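# Unfold a folded crate and latch its four corners

## Task

A collapsible crate is lying flat and folded on the floor. Erect it so that every one of its four walls stands upright and every one of its four corner latches is engaged.

## Robot and tools

Setup. Four identical i2rt Big YAM arms, arm1 to arm4, each with six revolute joints, a two-finger gripper and a camera on the wrist. Two room cameras, cam_high and cam_low, are not on any arm. Feet (base_link) in the scene frame, metres, quaternion w,x,y,z: arm1 (-0.344, +0.564, +0.400) q(+0.769, -0.004, +0.000, -0.639); arm2 (-0.347, -0.575, +0.384) q(+0.754, +0.000, +0.000, +0.657); arm3 (+0.320, +0.573, +0.372) q(+0.627, +0.001, -0.001, -0.779); arm4 (+0.356, -0.566, +0.334) q(+0.630, +0.000, +0.000, +0.777). Each foot faces along its own +x; reach is roughly 1.0 m from the joint1 axis.

Frames. One shared scene frame, origin on the floor, +z up. "hand" is the point between the finger pads, about 1 cm short of the fingertips; the fingers point along the hand's +z and close along its y. "hand_target" is where the hand would be at the joint targets currently held; under load the hand may sit short of it. Printed hand positions can be off, more so at long reach.

move. Arguments: arm1, arm2, arm3, arm4 (each optional, one object per arm) and cameras. An arm that is omitted receives nothing new but may keep pushing toward an earlier target. Each arm object may hold:
- joints: absolute joint targets by name, in radians, plus gripper_m in metres. Ranges: joint1_rad -2.879 to 2.879 (turn about the foot, positive counter-clockwise from above, 0 along the foot's +x); joint2_rad 0 to 3.141 (shoulder, 0 = upper arm pointing back, positive lifts then swings forward); joint3_rad 0 to 3.019 (elbow, 0 = folded); joint4_rad -1.692 to 1.57 (hand pitch, positive tips fingers up); joint5_rad -1.57 to 1.57 (sideways swing, positive to the arm's right); joint6_rad -2.094 to 2.094 (roll, positive clockwise viewed from behind); gripper_m 0 to 0.093 (fingertip gap). "Done" tolerances: ±0.045, ±0.14, ±0.09, ±0.055, ±0.03, ±0.035 rad, gripper ±0.003 m.
- target: an absolute hand pose, seven numbers [x, y, z, qw, qx, qy, qz], metres and unit quaternion in the scene frame, same layout as the printed "hand" line. The hand travels a straight line from its hand_target toward it. When target is given, joints may carry only gripper_m, otherwise the call is refused.
- speed: top path speed in m/s, 0.002 to 0.5, default 0.25; only allowed with target. Rotation is capped at twice this value in rad/s.
cameras: list of names from arm1_cam_wrist to arm4_cam_wrist, cam_high, cam_low, or "all"; [] for none. Unknown keys or camera names make a call invalid; out-of-range numbers get it refused.
All motions in one call start together; hand paths in one call finish together, paced by the slowest. A path lasts 0.5 to 10 s and is cut off at 10 s; no action exceeds 15 s. Paths ignore obstacles and other arms. Each control step the commanded pose is clamped to within 100 mm and 20 degrees of the measured pose, then solved by damped IK, position before orientation. Expect errors of a centimetre or more, overshoot of speed near full stretch, and wide swings when moving purely by joints.

Results. Per-arm state: joint_positions, Joint velocities (rad/s, gripper m/s; "within noise" means at rest), joint torques (N m, arm joints only, with offsets and noise; entries 3 and 4 wrap at ±28), hand, hand_target, joint_status, hand_status, on_its_own. The "move" line lists each moved arm as "done" or its worst status. "as last shown" marks arms not commanded; their status says "not commanded". "pictures" gives image order; images may lag the state slightly. A move with no arguments returns full state, all images and the scene number. Status words: off_target (stopped short, may still push); time_out (each joint keeps a nearby target and keeps pushing; send its reported position to relax it); "joint command not followed" / "pose unreachable" / not_followed (a self- and arm-collision check withheld targets; it may keep retrying them until given new ones); limit_stop_at_motor_heat (resend the target).

Gripper readings. Closed on nothing reads 0.000 to 0.003. On a rigid part at full force it reads up to 0.005 narrower (some up to 0.002 wider). Full force starts about 0.005 below the first-contact reading. To release, command well above the reading.

wait: seconds 0 to 10, optional cameras; commands nothing new, returns state. zoom_image: camera plus region [x0, y0, x1, y1] in pixels of that camera's newest image (672x504, origin top-left), at most 504 by 504. read_manual: section "licences" only; no motion. finished_scene: scene = the current scene's number; irreversible, and the crate must stay set up with no help.

The scene keeps running while you compose replies; arms hold their last command. If a move or wait is refused or interrupted by a stop, the remaining move, wait and finished_scene calls in that reply are skipped.

Avoid: hard contact between arms (including gripping another arm's fingers; the clearance check permits fingers, gripper housings and wrist cameras to collide and may react late), hitting fixed or heavy objects, dropping parts or releasing them while moving, letting anything fall far, and sustained pushing or stretched holds, which heat motors; at 100 °C that arm goes limp for 30 s or more, sometimes without a prior MOTOR HOT warning. Arms do not wait for each other.

Each tool is called after "Call:" as name(argument=value, ...) on one line, values as JSON.

## Session

Call:
move()

Scene clock: 0.00 s.
Joint torques (N m): no reading
Motor temperatures (°C): arm1=[27 28 28 28 23 23 25] | arm2=[24 25 23 25 28 27 25] | arm3=[26 24 27 24 26 24 27] | arm4=[25 26 26 31 26 25 27]
Heat: arm1: hottest joint2_rad 28 °C; arm2: hottest joint5_rad 28 °C; arm3: hottest joint3_rad 27 °C; arm4: hottest joint4_rad 31 °C.
Joint velocities: within noise
arm1.joint_positions: joint1_rad=-0.585 joint2_rad=+0.467 joint3_rad=+1.640 joint4_rad=-1.554 joint5_rad=+0.191 joint6_rad=-0.040 gripper_m=+0.09396
arm1.joint_status: not commanded
arm1.hand: x=-0.4062 y=+0.4986 z=+1.0234 quat_wxyz=(-0.233, -0.706, -0.424, +0.517) (m; scene frame)
arm1.hand_target: x=-0.4048 y=+0.5020 z=+1.0297 quat_wxyz=(-0.238, -0.702, -0.420, +0.523) (m; scene frame)
arm1.hand_status: not commanded
arm2.joint_positions: joint1_rad=+0.742 joint2_rad=+0.378 joint3_rad=+1.702 joint4_rad=-1.262 joint5_rad=-0.142 joint6_rad=-0.320 gripper_m=+0.09396
arm2.joint_status: not commanded
arm2.hand: x=-0.3865 y=-0.5610 z=+1.1031 quat_wxyz=(-0.397, +0.664, -0.167, -0.611) (m; scene frame)
arm2.hand_target: x=-0.3859 y=-0.5619 z=+1.1085 quat_wxyz=(-0.399, +0.660, -0.165, -0.614) (m; scene frame)
arm2.hand_status: not commanded
arm3.joint_positions: joint1_rad=+0.368 joint2_rad=+0.508 joint3_rad=+1.375 joint4_rad=-1.360 joint5_rad=-0.070 joint6_rad=+0.635 gripper_m=+0.09396
arm3.joint_status: not commanded
arm3.hand: x=+0.3593 y=+0.3880 z=+0.9196 quat_wxyz=(-0.486, -0.725, -0.459, +0.167) (m; scene frame)
arm3.hand_target: x=+0.3588 y=+0.3913 z=+0.9281 quat_wxyz=(-0.494, -0.720, -0.456, +0.170) (m; scene frame)
arm3.hand_status: not commanded
arm4.joint_positions: joint1_rad=+0.790 joint2_rad=+0.548 joint3_rad=+1.366 joint4_rad=-1.267 joint5_rad=+0.241 joint6_rad=-0.097 gripper_m=+0.09396
arm4.joint_status: not commanded
arm4.hand: x=+0.1989 y=-0.4149 z=+0.8936 quat_wxyz=(-0.270, +0.802, -0.260, -0.465) (m; scene frame)
arm4.hand_target: x=+0.2019 y=-0.4169 z=+0.9028 quat_wxyz=(-0.272, +0.796, -0.260, -0.474) (m; scene frame)
arm4.hand_status: not commanded
pictures: arm1_cam_wrist, arm2_cam_wrist, arm3_cam_wrist, arm4_cam_wrist, cam_high, cam_low

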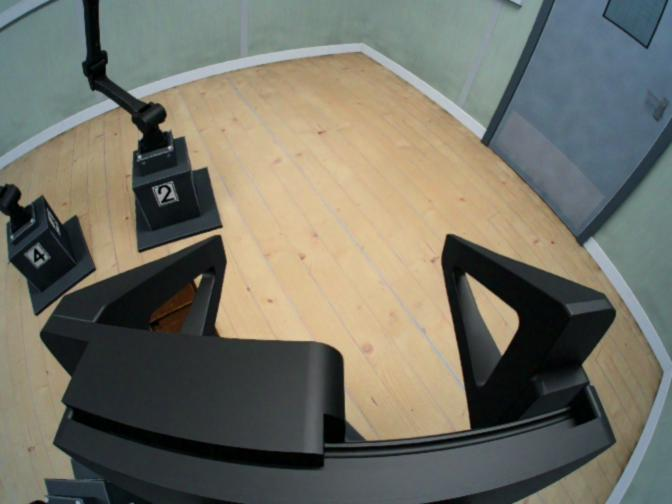

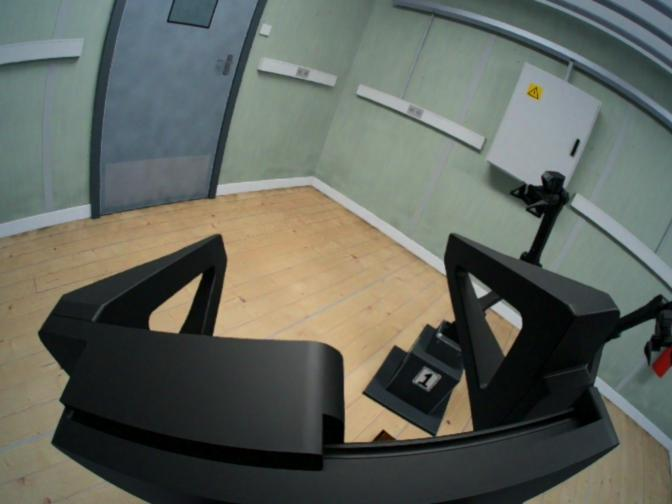

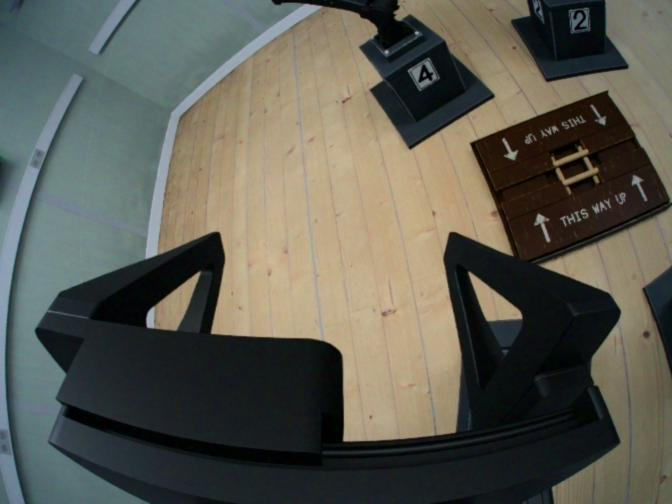

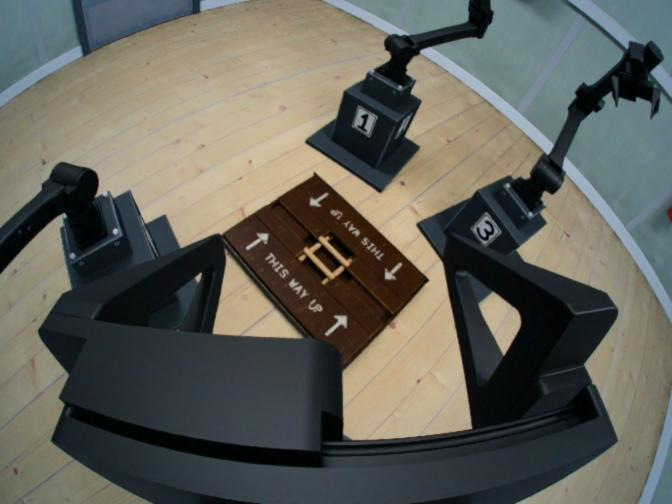

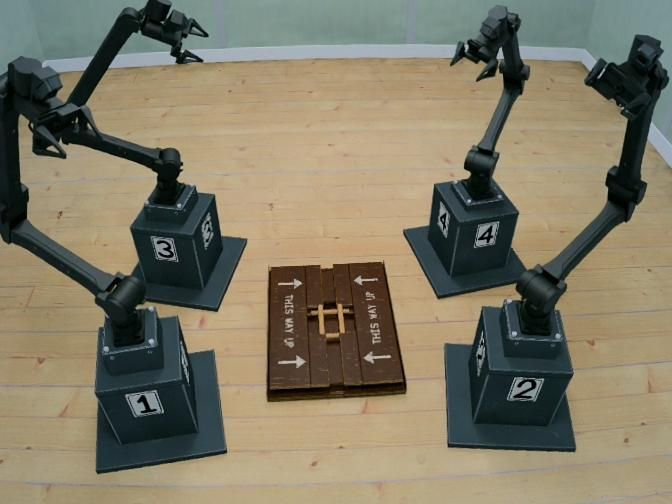

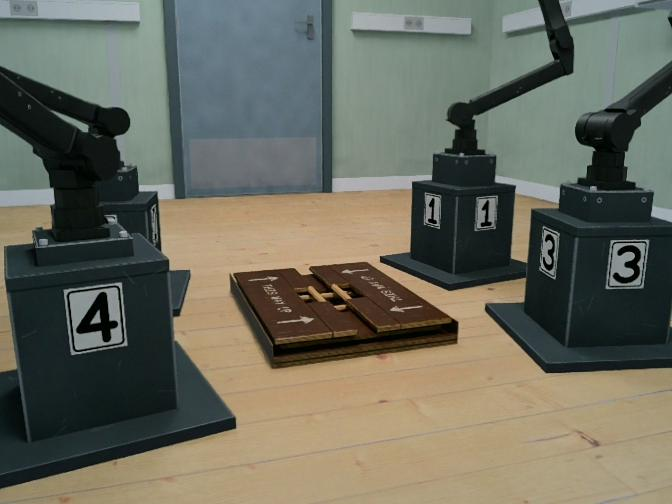

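Call:
zoom_image(camera="cam_high", region=[247, 250, 427, 410])

Call:
zoom_image(camera="cam_low", region=[220, 250, 470, 380])

Call:
zoom_image(camera="arm4_cam_wrist", region=[210, 160, 440, 370])

Scaled by 2.800 from the camera's 672x504 image, which has a finer 960x720 frame.

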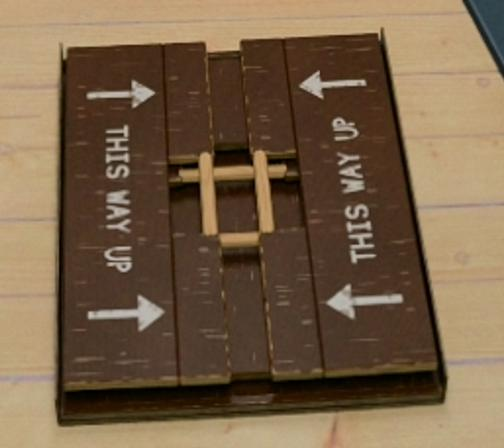

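Scaled by 2.016 from the camera's 672x504 image, which has a finer 960x720 frame.

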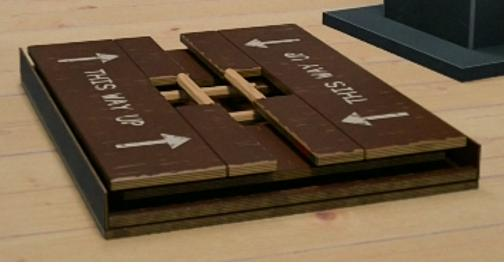

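Scaled by 2.191 from the camera's 672x504 image, which has a finer 960x720 frame.

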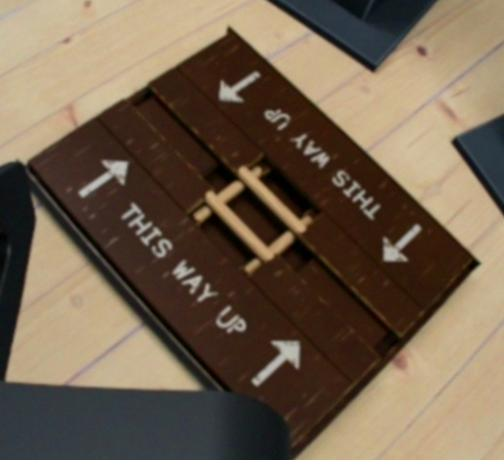

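Call:
move(arm3={"target":[0.25,0.22,0.6,0,0,1,0],"speed":0.4}, arm2={"target":[-0.25,-0.22,0.6,0,1,0,0],"speed":0.4}, cameras=["all"])

Scene clock: 11.87 s.
Joint torques (N m): arm1=[0.09 6.36 5.24 2.67 0.19 0.06] | arm2=[-0.62 -9.7 10.29 -0.16 -0.22 -0.13] | arm3=[-0.15 -8 6.41 0.69 0.15 -0.04] | arm4=[1.73 3.31 10.07 1.87 -0.04 0.11]
Motor temperatures (°C): arm1=[27 28 29 28 23 23 25] | arm2=[24 25 24 25 28 27 25] | arm3=[26 24 27 24 26 24 27] | arm4=[25 26 28 31 26 25 27]
Heat: arm1: hottest joint3_rad 29 °C; arm2: hottest joint5_rad 28 °C; arm3: hottest joint3_rad 27 °C; arm4: hottest joint4_rad 31 °C.
move: arm2 off_target; arm3 done
Joint velocities: within noise
arm1, arm4: as last shown
arm2.joint_positions: joint1_rad=-0.129 joint2_rad=+1.308 joint3_rad=+1.131 joint4_rad=-1.443 joint5_rad=+0.001 joint6_rad=-1.826 gripper_m=+0.09398
arm2.joint_status: not commanded
arm2.hand: x=-0.2537 y=-0.2347 z=+0.5835 quat_wxyz=(+0.023, +1.000, -0.005, -0.005) (m; scene frame)
arm2.hand_target: x=-0.2488 y=-0.2226 z=+0.5985 quat_wxyz=(+0.008, +1.000, -0.003, -0.003) (m; scene frame)
arm2.hand_status: off_target (0.022 m and 2.8 deg from the pose sent, 0.623 m and 96.7 deg at the start; pose on its path clipped on 107 of 180 steps; a joint's target at an end of its range on 61 of 180 steps)
arm3.joint_positions: joint1_rad=+0.009 joint2_rad=+1.274 joint3_rad=+1.203 joint4_rad=-1.494 joint5_rad=+0.003 joint6_rad=-1.748 gripper_m=+0.09398
arm3.joint_status: not commanded
arm3.hand: x=+0.2453 y=+0.2226 z=+0.6090 quat_wxyz=(+0.001, -0.015, -1.000, +0.003) (m; scene frame)
arm3.hand_target: x=+0.2482 y=+0.2210 z=+0.5989 quat_wxyz=(+0.001, -0.004, -1.000, -0.006) (m; scene frame)
arm3.hand_status: done (0.010 m and 1.7 deg from the pose sent, 0.377 m and 125.3 deg at the start)
pictures: arm1_cam_wrist, arm2_cam_wrist, arm3_cam_wrist, arm4_cam_wrist, cam_high, cam_low

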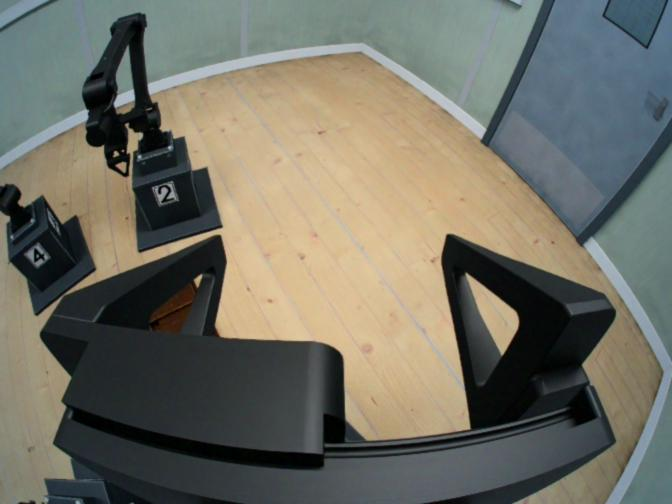

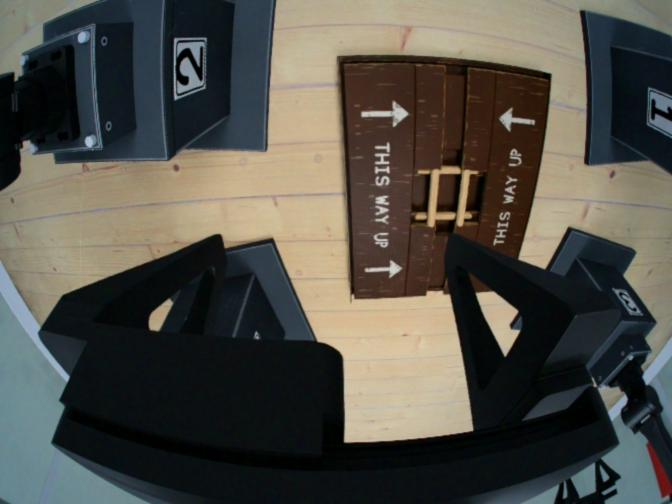

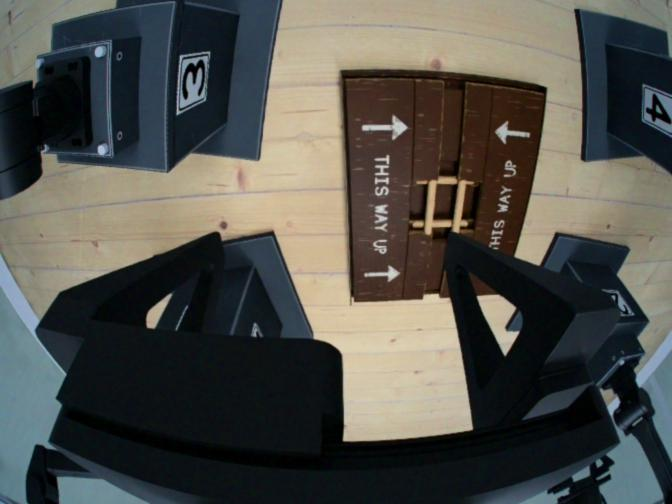

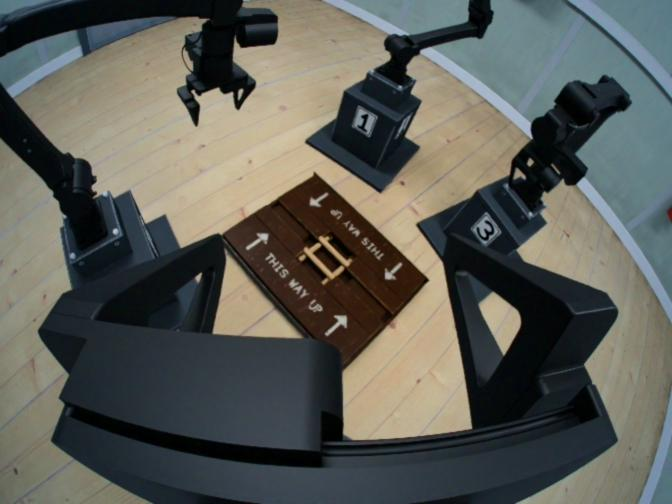

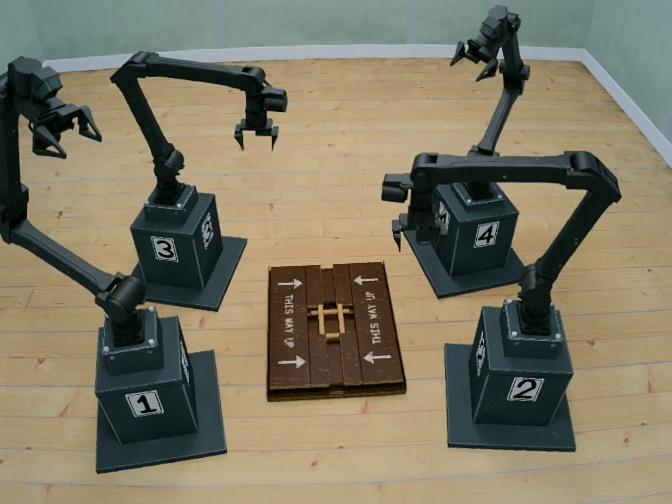

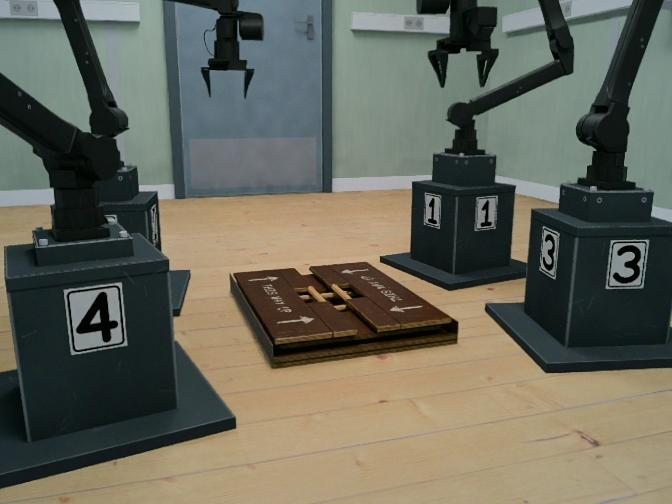

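Call:
move(arm1={"target":[-0.025,0.04,0.35,0,0,1,0],"speed":0.4}, cameras=["arm1_cam_wrist","cam_high"])

Call:
move(arm1={"target":[-0.025,0.04,0.25,0,0,1,0],"speed":0.2,"joints":{"gripper_m":0.06}}, cameras=["arm1_cam_wrist","cam_high","cam_low","arm3_cam_wrist"])

Scene clock: 31.80 s.
Joint torques (N m): arm1=[-0.32 -22.3 10 0.05 -0.04 -0.09] | arm2=[-0.56 -9.7 10.29 -0.18 -0.22 -0.13] | arm3=[0.09 -7.77 6.32 0.75 0.15 -0.05] | arm4=[1.73 3.31 10.07 1.87 -0.04 0.11]
Motor temperatures (°C): arm1=[27 28 30 28 23 23 25] | arm2=[24 26 26 25 28 27 25] | arm3=[26 24 29 24 26 23 27] | arm4=[25 26 29 31 26 25 27]
Heat: arm1: hottest joint3_rad 30 °C; arm2: hottest joint5_rad 28 °C; arm3: hottest joint3_rad 29 °C; arm4: hottest joint4_rad 31 °C.
move: arm1 off_target
Joint velocities: within noise
arm1.joint_positions: joint1_rad=+0.367 joint2_rad=+2.160 joint3_rad=+1.546 joint4_rad=-0.994 joint5_rad=+0.000 joint6_rad=-1.008 gripper_m=+0.09398
arm1.joint_status: not commanded
arm1.hand: x=-0.0347 y=+0.0598 z=+0.3408 quat_wxyz=(+0.013, -0.006, -1.000, -0.013) (m; scene frame)
arm1.hand_target: x=-0.0270 y=+0.0447 z=+0.3471 quat_wxyz=(+0.006, +0.000, -1.000, -0.003) (m; scene frame)
arm1.hand_status: off_target (0.024 m and 2.2 deg from the pose sent, 0.899 m and 129.8 deg at the start; pose on its path clipped on 21 of 121 steps)
arm2, arm3, arm4: as last shown
arm2.hand_target: x=-0.2488 y=-0.2225 z=+0.5985 quat_wxyz=(+0.008, +1.000, -0.003, -0.003) (m; scene frame)
pictures: arm1_cam_wrist, cam_high

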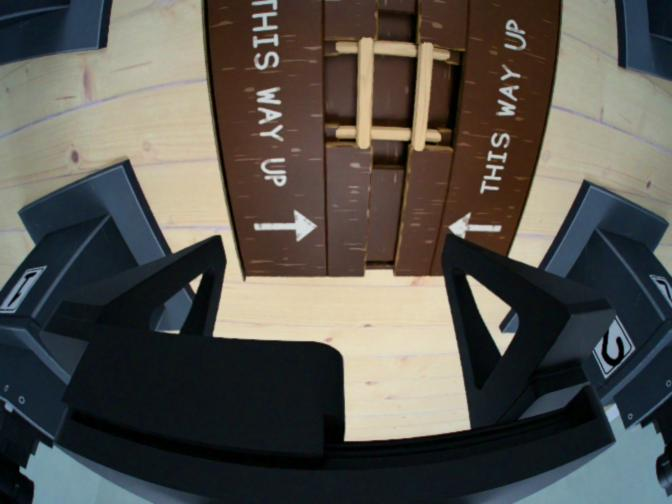

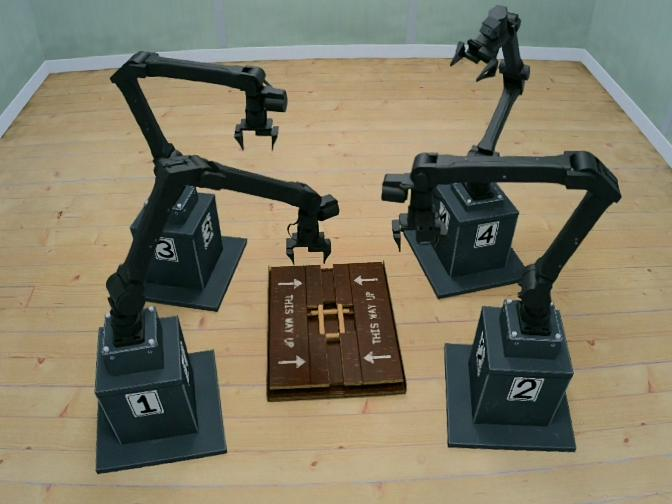

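Scene clock: 33.10 s.
Joint torques (N m): arm1=[-0.09 -23.53 8.65 0.99 -0.01 -0.11] | arm2=[-0.62 -9.64 10.3 -0.17 -0.22 -0.13] | arm3=[0.26 -8 6.53 0.8 0.15 -0.06] | arm4=[1.73 3.25 10.07 1.85 -0.04 0.11]
Motor temperatures (°C): arm1=[27 28 30 28 23 23 25] | arm2=[24 26 26 25 28 27 25] | arm3=[26 24 29 24 26 23 27] | arm4=[25 26 29 31 26 25 27]
Heat: arm1: hottest joint3_rad 30 °C; arm2: hottest joint5_rad 28 °C; arm3: hottest joint3_rad 29 °C; arm4: hottest joint4_rad 31 °C.
move: arm1 off_target
Joint velocities: within noise
arm1.joint_positions: joint1_rad=+0.367 joint2_rad=+2.330 joint3_rad=+1.546 joint4_rad=-0.833 joint5_rad=-0.006 joint6_rad=-1.008 gripper_m=+0.06005
arm1.joint_status: all done
arm1.hand: x=-0.0349 y=+0.0606 z=+0.2419 quat_wxyz=(+0.013, -0.006, -1.000, -0.018) (m; scene frame)
arm1.hand_target: x=-0.0258 y=+0.0415 z=+0.2508 quat_wxyz=(+0.000, -0.001, -1.000, +0.000) (m; scene frame)
arm1.hand_status: off_target (0.024 m and 2.6 deg from the pose sent, 0.093 m and 2.2 deg at the start)
arm2, arm3, arm4: as last shown
pictures: arm1_cam_wrist, arm3_cam_wrist, cam_high, cam_low

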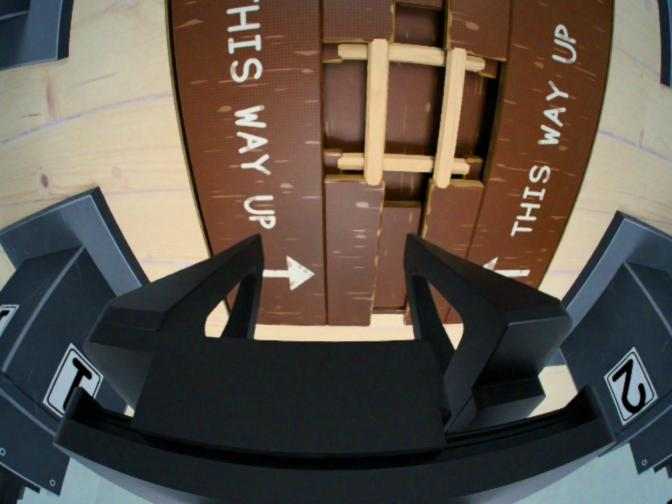

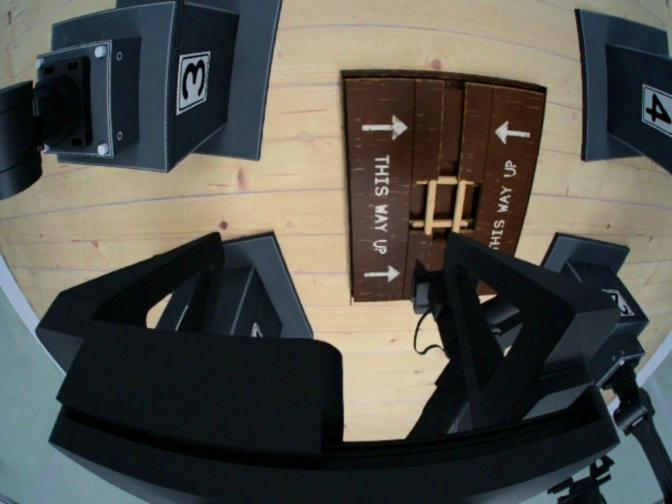

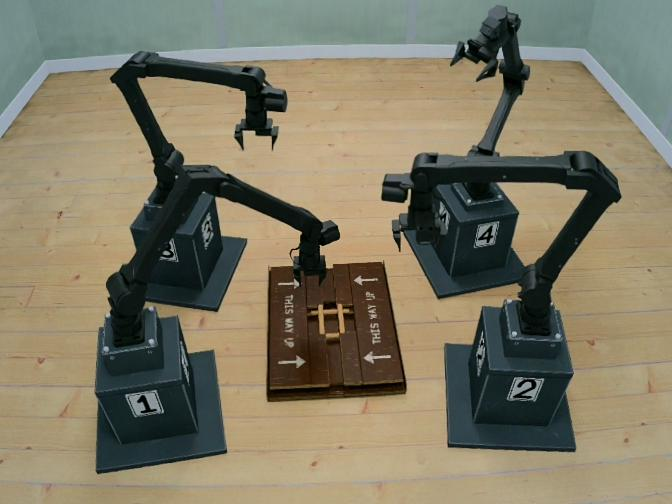

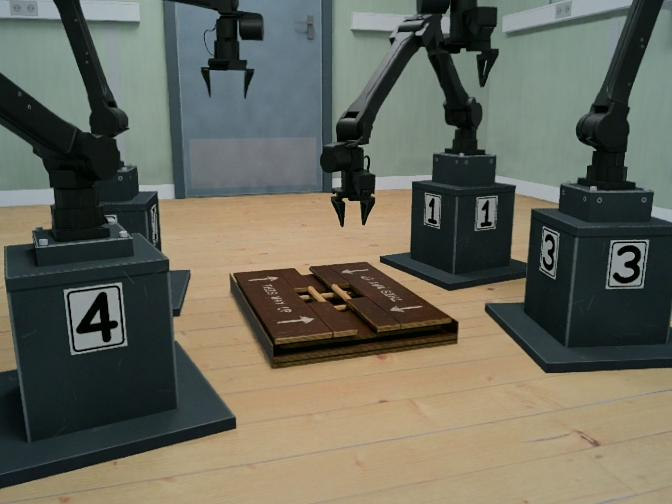

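Call:
move(arm1={"target":[-0.02,0.008,0.145,0,0,1,0],"speed":0.2}, cameras=["arm1_cam_wrist","cam_low","cam_high"])

Call:
zoom_image(camera="cam_low", region=[220, 150, 470, 380])

Scene clock: 39.00 s.
Joint torques (N m): arm1=[-1.08 -24.94 8.28 0.47 -0.02 -0.08] | arm2=[-0.56 -9.7 10.29 -0.18 -0.22 -0.13] | arm3=[0.26 -7.82 6.34 0.85 0.13 -0.01] | arm4=[1.73 3.31 10.07 1.85 -0.04 0.11]
Motor temperatures (°C): arm1=[27 29 30 28 23 23 25] | arm2=[24 26 26 25 28 26 25] | arm3=[26 24 29 24 26 23 27] | arm4=[25 26 29 31 26 25 27]
Heat: arm1: hottest joint3_rad 30 °C; arm2: hottest joint5_rad 28 °C; arm3: hottest joint3_rad 29 °C; arm4: hottest joint4_rad 31 °C.
move: arm1 off_target
Joint velocities: within noise
arm1.joint_positions: joint1_rad=+0.353 joint2_rad=+2.588 joint3_rad=+1.741 joint4_rad=-0.758 joint5_rad=-0.006 joint6_rad=-1.026 gripper_m=+0.06005
arm1.joint_status: not commanded
arm1.hand: x=-0.0254 y=+0.0272 z=+0.1389 quat_wxyz=(+0.009, -0.003, -1.000, -0.013) (m; scene frame)
arm1.hand_target: x=-0.0205 y=+0.0090 z=+0.1446 quat_wxyz=(+0.000, +0.000, -1.000, +0.000) (m; scene frame)
arm1.hand_status: off_target (0.021 m and 1.9 deg from the pose sent, 0.111 m and 2.6 deg at the start)
arm2, arm3, arm4: as last shown
pictures: arm1_cam_wrist, cam_high, cam_low

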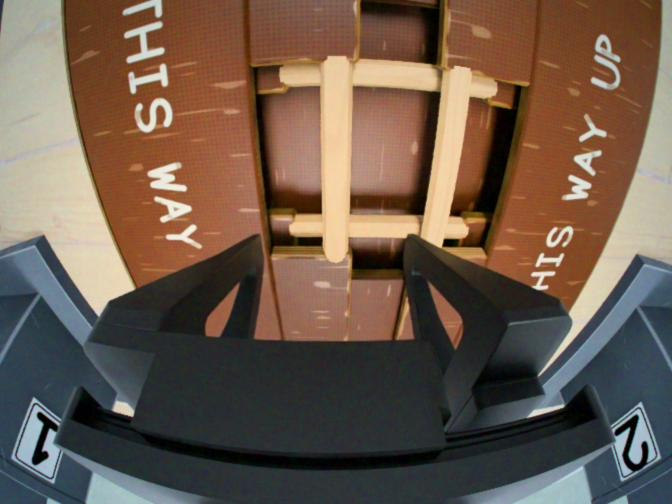

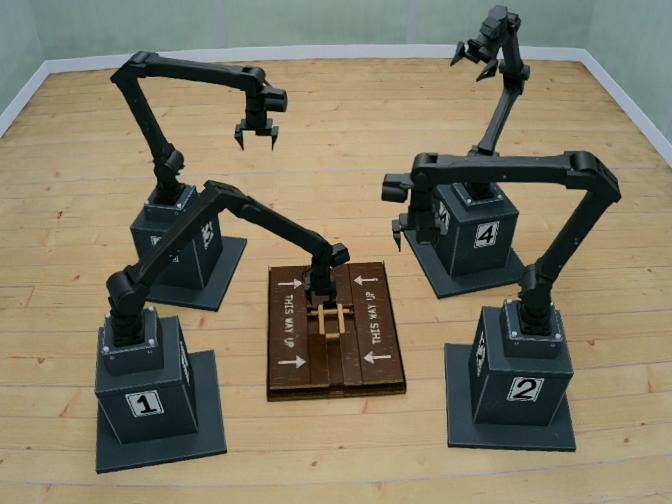

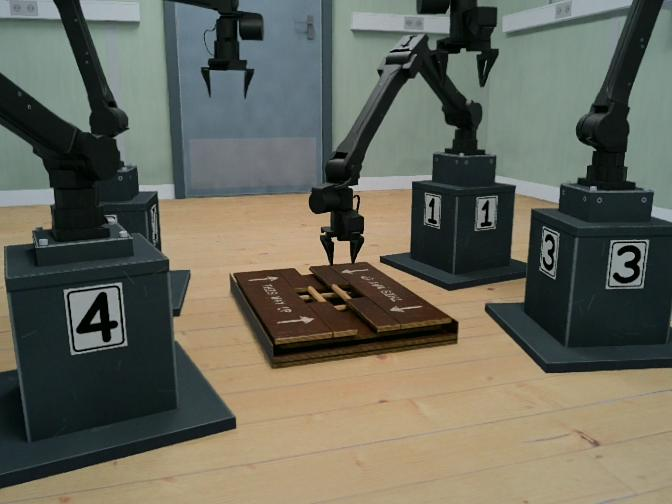

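Scaled by 2.016 from the camera's 672x504 image, which has a finer 960x720 frame.

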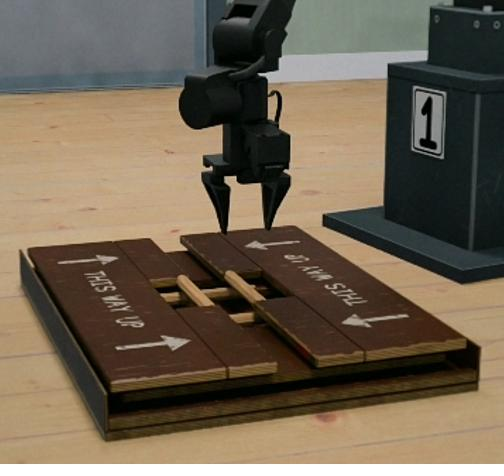

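Call:
move(arm1={"target":[-0.025,0.008,0.085,0,0,1,0],"speed":0.1}, cameras=["arm1_cam_wrist","cam_low"])

Call:
zoom_image(camera="cam_low", region=[270, 200, 420, 340])

Scene clock: 42.07 s.
Joint torques (N m): arm1=[-1.14 -25.58 7.87 0.91 0.03 -0.05] | arm2=[-0.56 -9.64 10.29 -0.17 -0.22 -0.13] | arm3=[0.38 -8.18 6.53 0.79 0.15 -0.05] | arm4=[1.73 3.31 10.07 1.87 -0.04 0.11]
Motor temperatures (°C): arm1=[27 29 30 28 23 23 25] | arm2=[24 26 27 25 28 26 25] | arm3=[26 24 29 24 26 23 27] | arm4=[25 26 30 31 26 25 27]
Heat: arm1: hottest joint3_rad 30 °C; arm2: hottest joint5_rad 28 °C; arm3: hottest joint3_rad 29 °C; arm4: hottest joint4_rad 31 °C.
move: arm1 off_target
Joint velocities: within noise
arm1.joint_positions: joint1_rad=+0.349 joint2_rad=+2.705 joint3_rad=+1.805 joint4_rad=-0.709 joint5_rad=-0.006 joint6_rad=-1.034 gripper_m=+0.06005
arm1.joint_status: not commanded
arm1.hand: x=-0.0292 y=+0.0271 z=+0.0836 quat_wxyz=(+0.010, -0.002, -1.000, -0.015) (m; scene frame)
arm1.hand_target: x=-0.0251 y=+0.0086 z=+0.0860 quat_wxyz=(+0.000, +0.001, -1.000, +0.001) (m; scene frame)
arm1.hand_status: off_target (0.020 m and 2.0 deg from the pose sent, 0.057 m and 1.9 deg at the start)
arm2, arm3, arm4: as last shown
pictures: arm1_cam_wrist, cam_low

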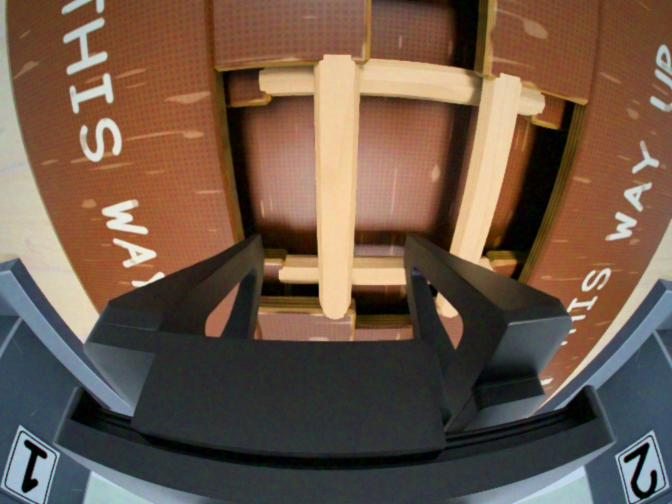

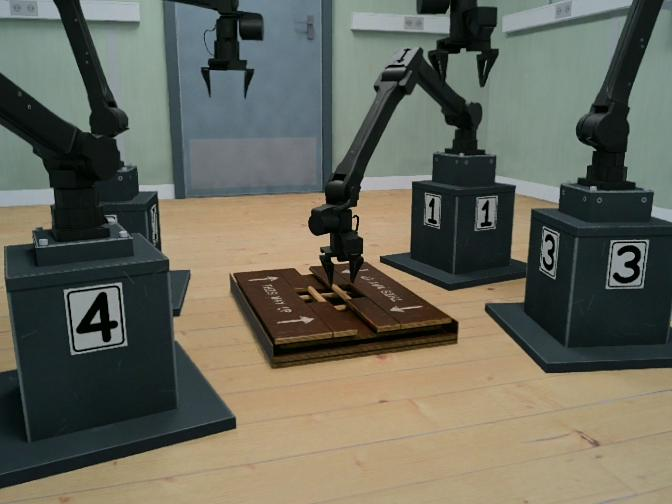

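Scaled by 3.360 from the camera's 672x504 image, which has a finer 960x720 frame.

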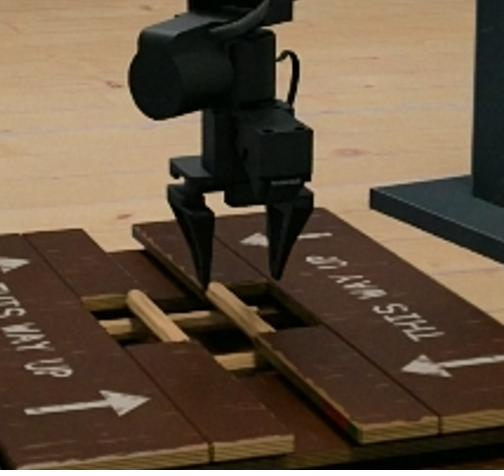

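Call:
move(arm1={"target":[-0.029,0.008,0.062,0,0,1,0],"speed":0.08})

Call:
move(arm1={"joints":{"gripper_m":0.004}}, cameras=["arm1_cam_wrist","cam_low"])

Call:
zoom_image(camera="cam_low", region=[270, 200, 420, 340])

Scene clock: 45.90 s.
Joint torques (N m): arm1=[-1.08 -25 7.8 0.88 -0.04 -0.01] | arm2=[-0.62 -9.7 10.3 -0.17 -0.22 -0.13] | arm3=[0.03 -7.94 6.48 0.76 0.15 -0.05] | arm4=[1.79 3.31 10.07 1.87 -0.04 0.11]
Motor temperatures (°C): arm1=[27 29 30 28 23 23 25] | arm2=[24 26 27 25 28 26 25] | arm3=[26 24 29 24 26 23 27] | arm4=[25 26 30 31 26 25 27]
Heat: arm1: hottest joint3_rad 30 °C; arm2: hottest joint5_rad 28 °C; arm3: hottest joint3_rad 29 °C; arm4: hottest joint4_rad 31 °C.
move: arm1 off_target
Joint velocities: within noise
arm1.joint_positions: joint1_rad=+0.344 joint2_rad=+2.751 joint3_rad=+1.833 joint4_rad=-0.689 joint5_rad=-0.006 joint6_rad=-1.037 gripper_m=+0.06005
arm1.joint_status: not commanded
arm1.hand: x=-0.0323 y=+0.0264 z=+0.0620 quat_wxyz=(+0.009, -0.003, -1.000, -0.014) (m; scene frame)
arm1.hand_target: x=-0.0290 y=+0.0093 z=+0.0622 quat_wxyz=(+0.000, +0.000, -1.000, +0.000) (m; scene frame)
arm1.hand_status: off_target (0.019 m and 2.0 deg from the pose sent, 0.029 m and 2.0 deg at the start)
arm2, arm3, arm4: as last shown
pictures: none

Scene clock: 46.57 s.
Joint torques (N m): arm1=[-1.08 -25.58 7.83 0.87 0.08 -0.03] | arm2=[-0.62 -9.64 10.32 -0.18 -0.22 -0.13] | arm3=[0.21 -8.41 6.27 0.79 0.17 -0.07] | arm4=[1.73 3.31 10.07 1.85 -0.04 0.11]
Motor temperatures (°C): arm1=[27 29 30 28 23 23 25] | arm2=[24 26 27 25 28 26 25] | arm3=[26 24 29 24 26 23 27] | arm4=[25 26 30 31 26 25 27]
Heat: arm1: hottest joint3_rad 30 °C; arm2: hottest joint5_rad 28 °C; arm3: hottest joint3_rad 29 °C; arm4: hottest joint4_rad 31 °C.
move: arm1 off_target
Joint velocities: within noise
arm1.joint_positions: joint1_rad=+0.344 joint2_rad=+2.751 joint3_rad=+1.833 joint4_rad=-0.689 joint5_rad=-0.007 joint6_rad=-1.038 gripper_m=+0.01215
arm1.joint_status: gripper_m off_target (ended at +0.01218, target +0.00400)
arm1.hand: x=-0.0321 y=+0.0266 z=+0.0620 quat_wxyz=(+0.009, -0.002, -1.000, -0.014) (m; scene frame)
arm1.hand_target: x=-0.0290 y=+0.0092 z=+0.0622 quat_wxyz=(+0.000, +0.000, -1.000, +0.000) (m; scene frame)
arm1.hand_status: not commanded
arm2, arm3, arm4: as last shown
pictures: arm1_cam_wrist, cam_low

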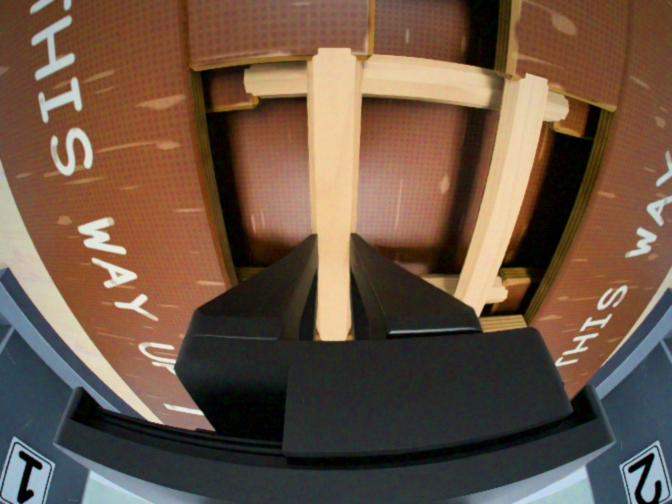

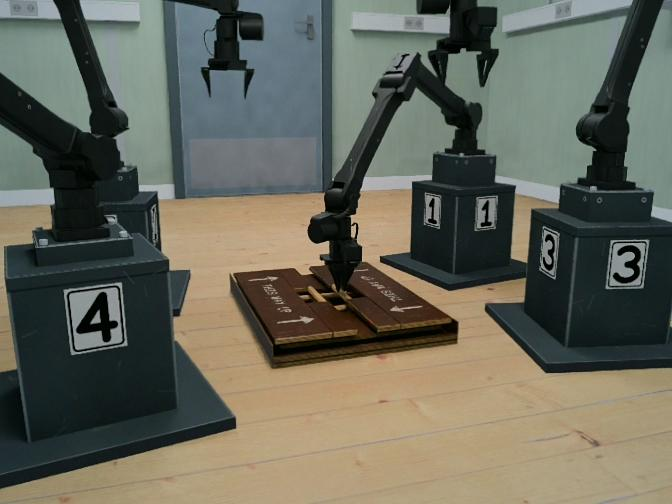

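Scaled by 3.360 from the camera's 672x504 image, which has a finer 960x720 frame.

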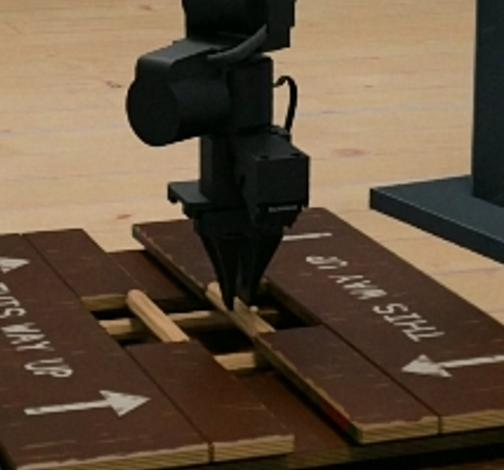

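Call:
move(arm1={"target":[-0.029,0.034,0.162,0,0,0.991,-0.1305],"speed":0.1}, cameras=["arm1_cam_wrist","cam_low"])

Call:
move(arm1={"target":[-0.029,0.11,0.231,0,0,0.966,-0.259],"speed":0.1}, cameras=["arm1_cam_wrist","cam_low","cam_high"])

Scene clock: 50.80 s.
Joint torques (N m): arm1=[0.09 -23.94 4.33 1.57 0.23 0.21] | arm2=[-0.62 -9.64 10.3 -0.17 -0.22 -0.13] | arm3=[-0.21 -8.47 6.35 0.69 0.15 -0.06] | arm4=[1.73 3.25 10.09 1.85 -0.04 0.11]
Motor temperatures (°C): arm1=[27 30 30 28 23 23 25] | arm2=[24 26 27 25 28 26 25] | arm3=[26 24 30 24 26 23 27] | arm4=[25 26 30 31 26 25 27]
Heat: arm1: hottest joint2_rad 30 °C; arm2: hottest joint5_rad 28 °C; arm3: hottest joint3_rad 30 °C; arm4: hottest joint4_rad 31 °C.
move: arm1 done
Joint velocities: within noise
arm1.joint_positions: joint1_rad=+0.387 joint2_rad=+2.444 joint3_rad=+1.451 joint4_rad=-0.365 joint5_rad=+0.123 joint6_rad=-1.029 gripper_m=+0.00406
arm1.joint_status: not commanded
arm1.on_its_own: gripper_m moved -0.00809 to your old target +0.00400
arm1.hand: x=-0.0303 y=+0.0328 z=+0.1619 quat_wxyz=(-0.001, +0.009, -0.992, +0.125) (m; scene frame)
arm1.hand_target: x=-0.0278 y=+0.0345 z=+0.1615 quat_wxyz=(-0.003, +0.004, -0.992, +0.128) (m; scene frame)
arm1.hand_status: done (0.002 m and 1.2 deg from the pose sent, 0.100 m and 16.7 deg at the start)
arm2, arm3: as last shown
arm4.joint_positions: joint1_rad=+0.790 joint2_rad=+0.548 joint3_rad=+1.366 joint4_rad=-1.267 joint5_rad=+0.241 joint6_rad=-0.097 gripper_m=+0.09396
arm4.joint_status: not commanded
arm4.hand: x=+0.1989 y=-0.4149 z=+0.8936 quat_wxyz=(-0.270, +0.802, -0.260, -0.465) (m; scene frame)
arm4.hand_target: x=+0.2019 y=-0.4169 z=+0.9028 quat_wxyz=(-0.272, +0.796, -0.260, -0.474) (m; scene frame)
arm4.hand_status: not commanded
pictures: arm1_cam_wrist, cam_low

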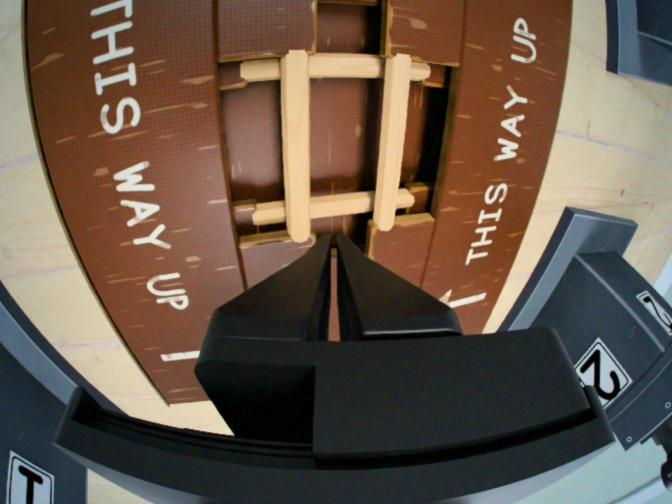

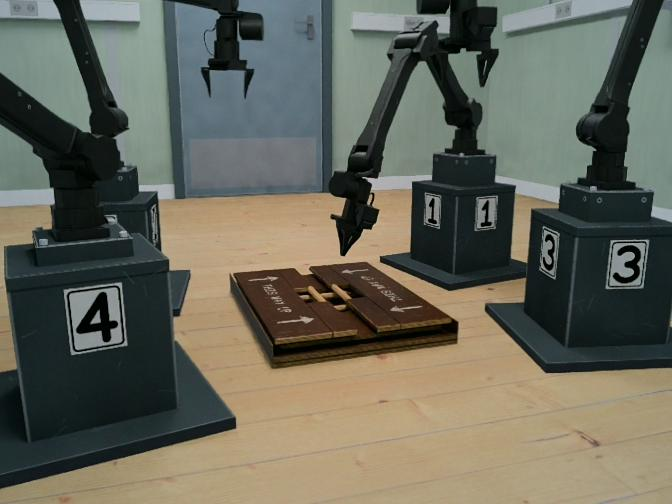

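Scene clock: 52.83 s.
Joint torques (N m): arm1=[0.73 -21.66 3.58 1.91 0.36 0.28] | arm2=[-0.62 -9.64 10.3 -0.17 -0.23 -0.13] | arm3=[-0.21 -8 6.41 0.83 0.19 -0.06] | arm4=[1.73 3.31 10.07 1.85 -0.04 0.11]
Motor temperatures (°C): arm1=[27 30 30 28 23 23 25] | arm2=[24 26 27 24 28 26 25] | arm3=[26 24 30 24 26 23 27] | arm4=[25 26 30 31 26 25 27]
Heat: arm1: hottest joint2_rad 30 °C; arm2: hottest joint5_rad 28 °C; arm3: hottest joint3_rad 30 °C; arm4: hottest joint4_rad 31 °C.
move: arm1 done
Joint velocities: within noise
arm1.joint_positions: joint1_rad=+0.516 joint2_rad=+2.208 joint3_rad=+1.054 joint4_rad=-0.025 joint5_rad=+0.326 joint6_rad=-0.946 gripper_m=+0.00406
arm1.joint_status: not commanded
arm1.hand: x=-0.0350 y=+0.1085 z=+0.2253 quat_wxyz=(+0.010, +0.006, -0.968, +0.252) (m; scene frame)
arm1.hand_target: x=-0.0298 y=+0.1083 z=+0.2315 quat_wxyz=(+0.002, +0.000, -0.966, +0.260) (m; scene frame)
arm1.hand_status: done (0.008 m and 1.5 deg from the pose sent, 0.104 m and 15.7 deg at the start)
arm2.joint_positions: joint1_rad=-0.129 joint2_rad=+1.308 joint3_rad=+1.131 joint4_rad=-1.443 joint5_rad=+0.001 joint6_rad=-1.826 gripper_m=+0.09398
arm2.joint_status: not commanded
arm2.hand: x=-0.2537 y=-0.2347 z=+0.5835 quat_wxyz=(+0.023, +1.000, -0.005, -0.005) (m; scene frame)
arm2.hand_target: x=-0.2488 y=-0.2225 z=+0.5985 quat_wxyz=(+0.008, +1.000, -0.003, -0.003) (m; scene frame)
arm2.hand_status: not commanded
arm3.joint_positions: joint1_rad=+0.009 joint2_rad=+1.274 joint3_rad=+1.203 joint4_rad=-1.494 joint5_rad=+0.003 joint6_rad=-1.748 gripper_m=+0.09398
arm3.joint_status: not commanded
arm3.hand: x=+0.2453 y=+0.2226 z=+0.6090 quat_wxyz=(+0.001, -0.015, -1.000, +0.003) (m; scene frame)
arm3.hand_target: x=+0.2482 y=+0.2210 z=+0.5989 quat_wxyz=(+0.001, -0.004, -1.000, -0.006) (m; scene frame)
arm3.hand_status: not commanded
arm4: as last shown
pictures: arm1_cam_wrist, cam_high, cam_low

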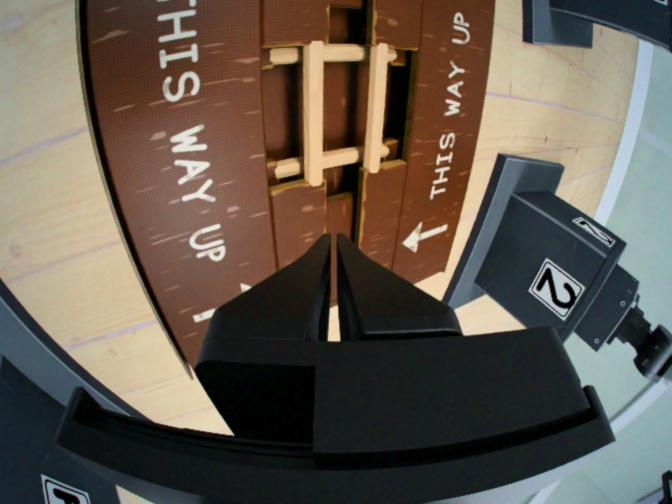

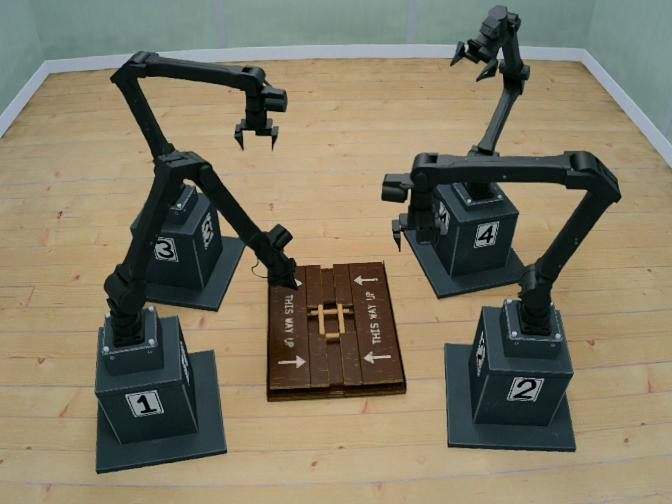

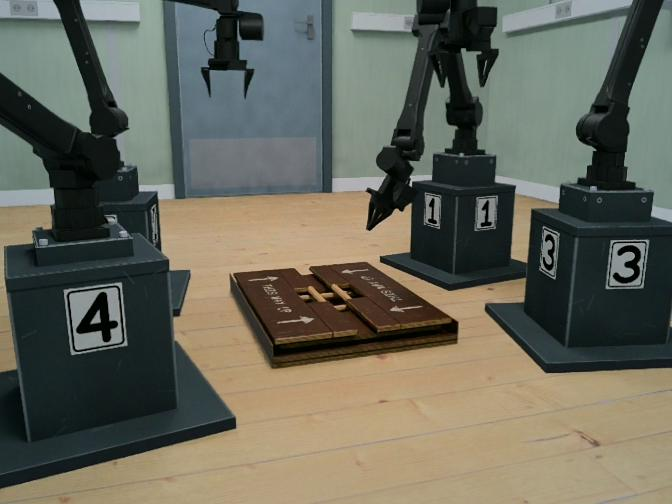

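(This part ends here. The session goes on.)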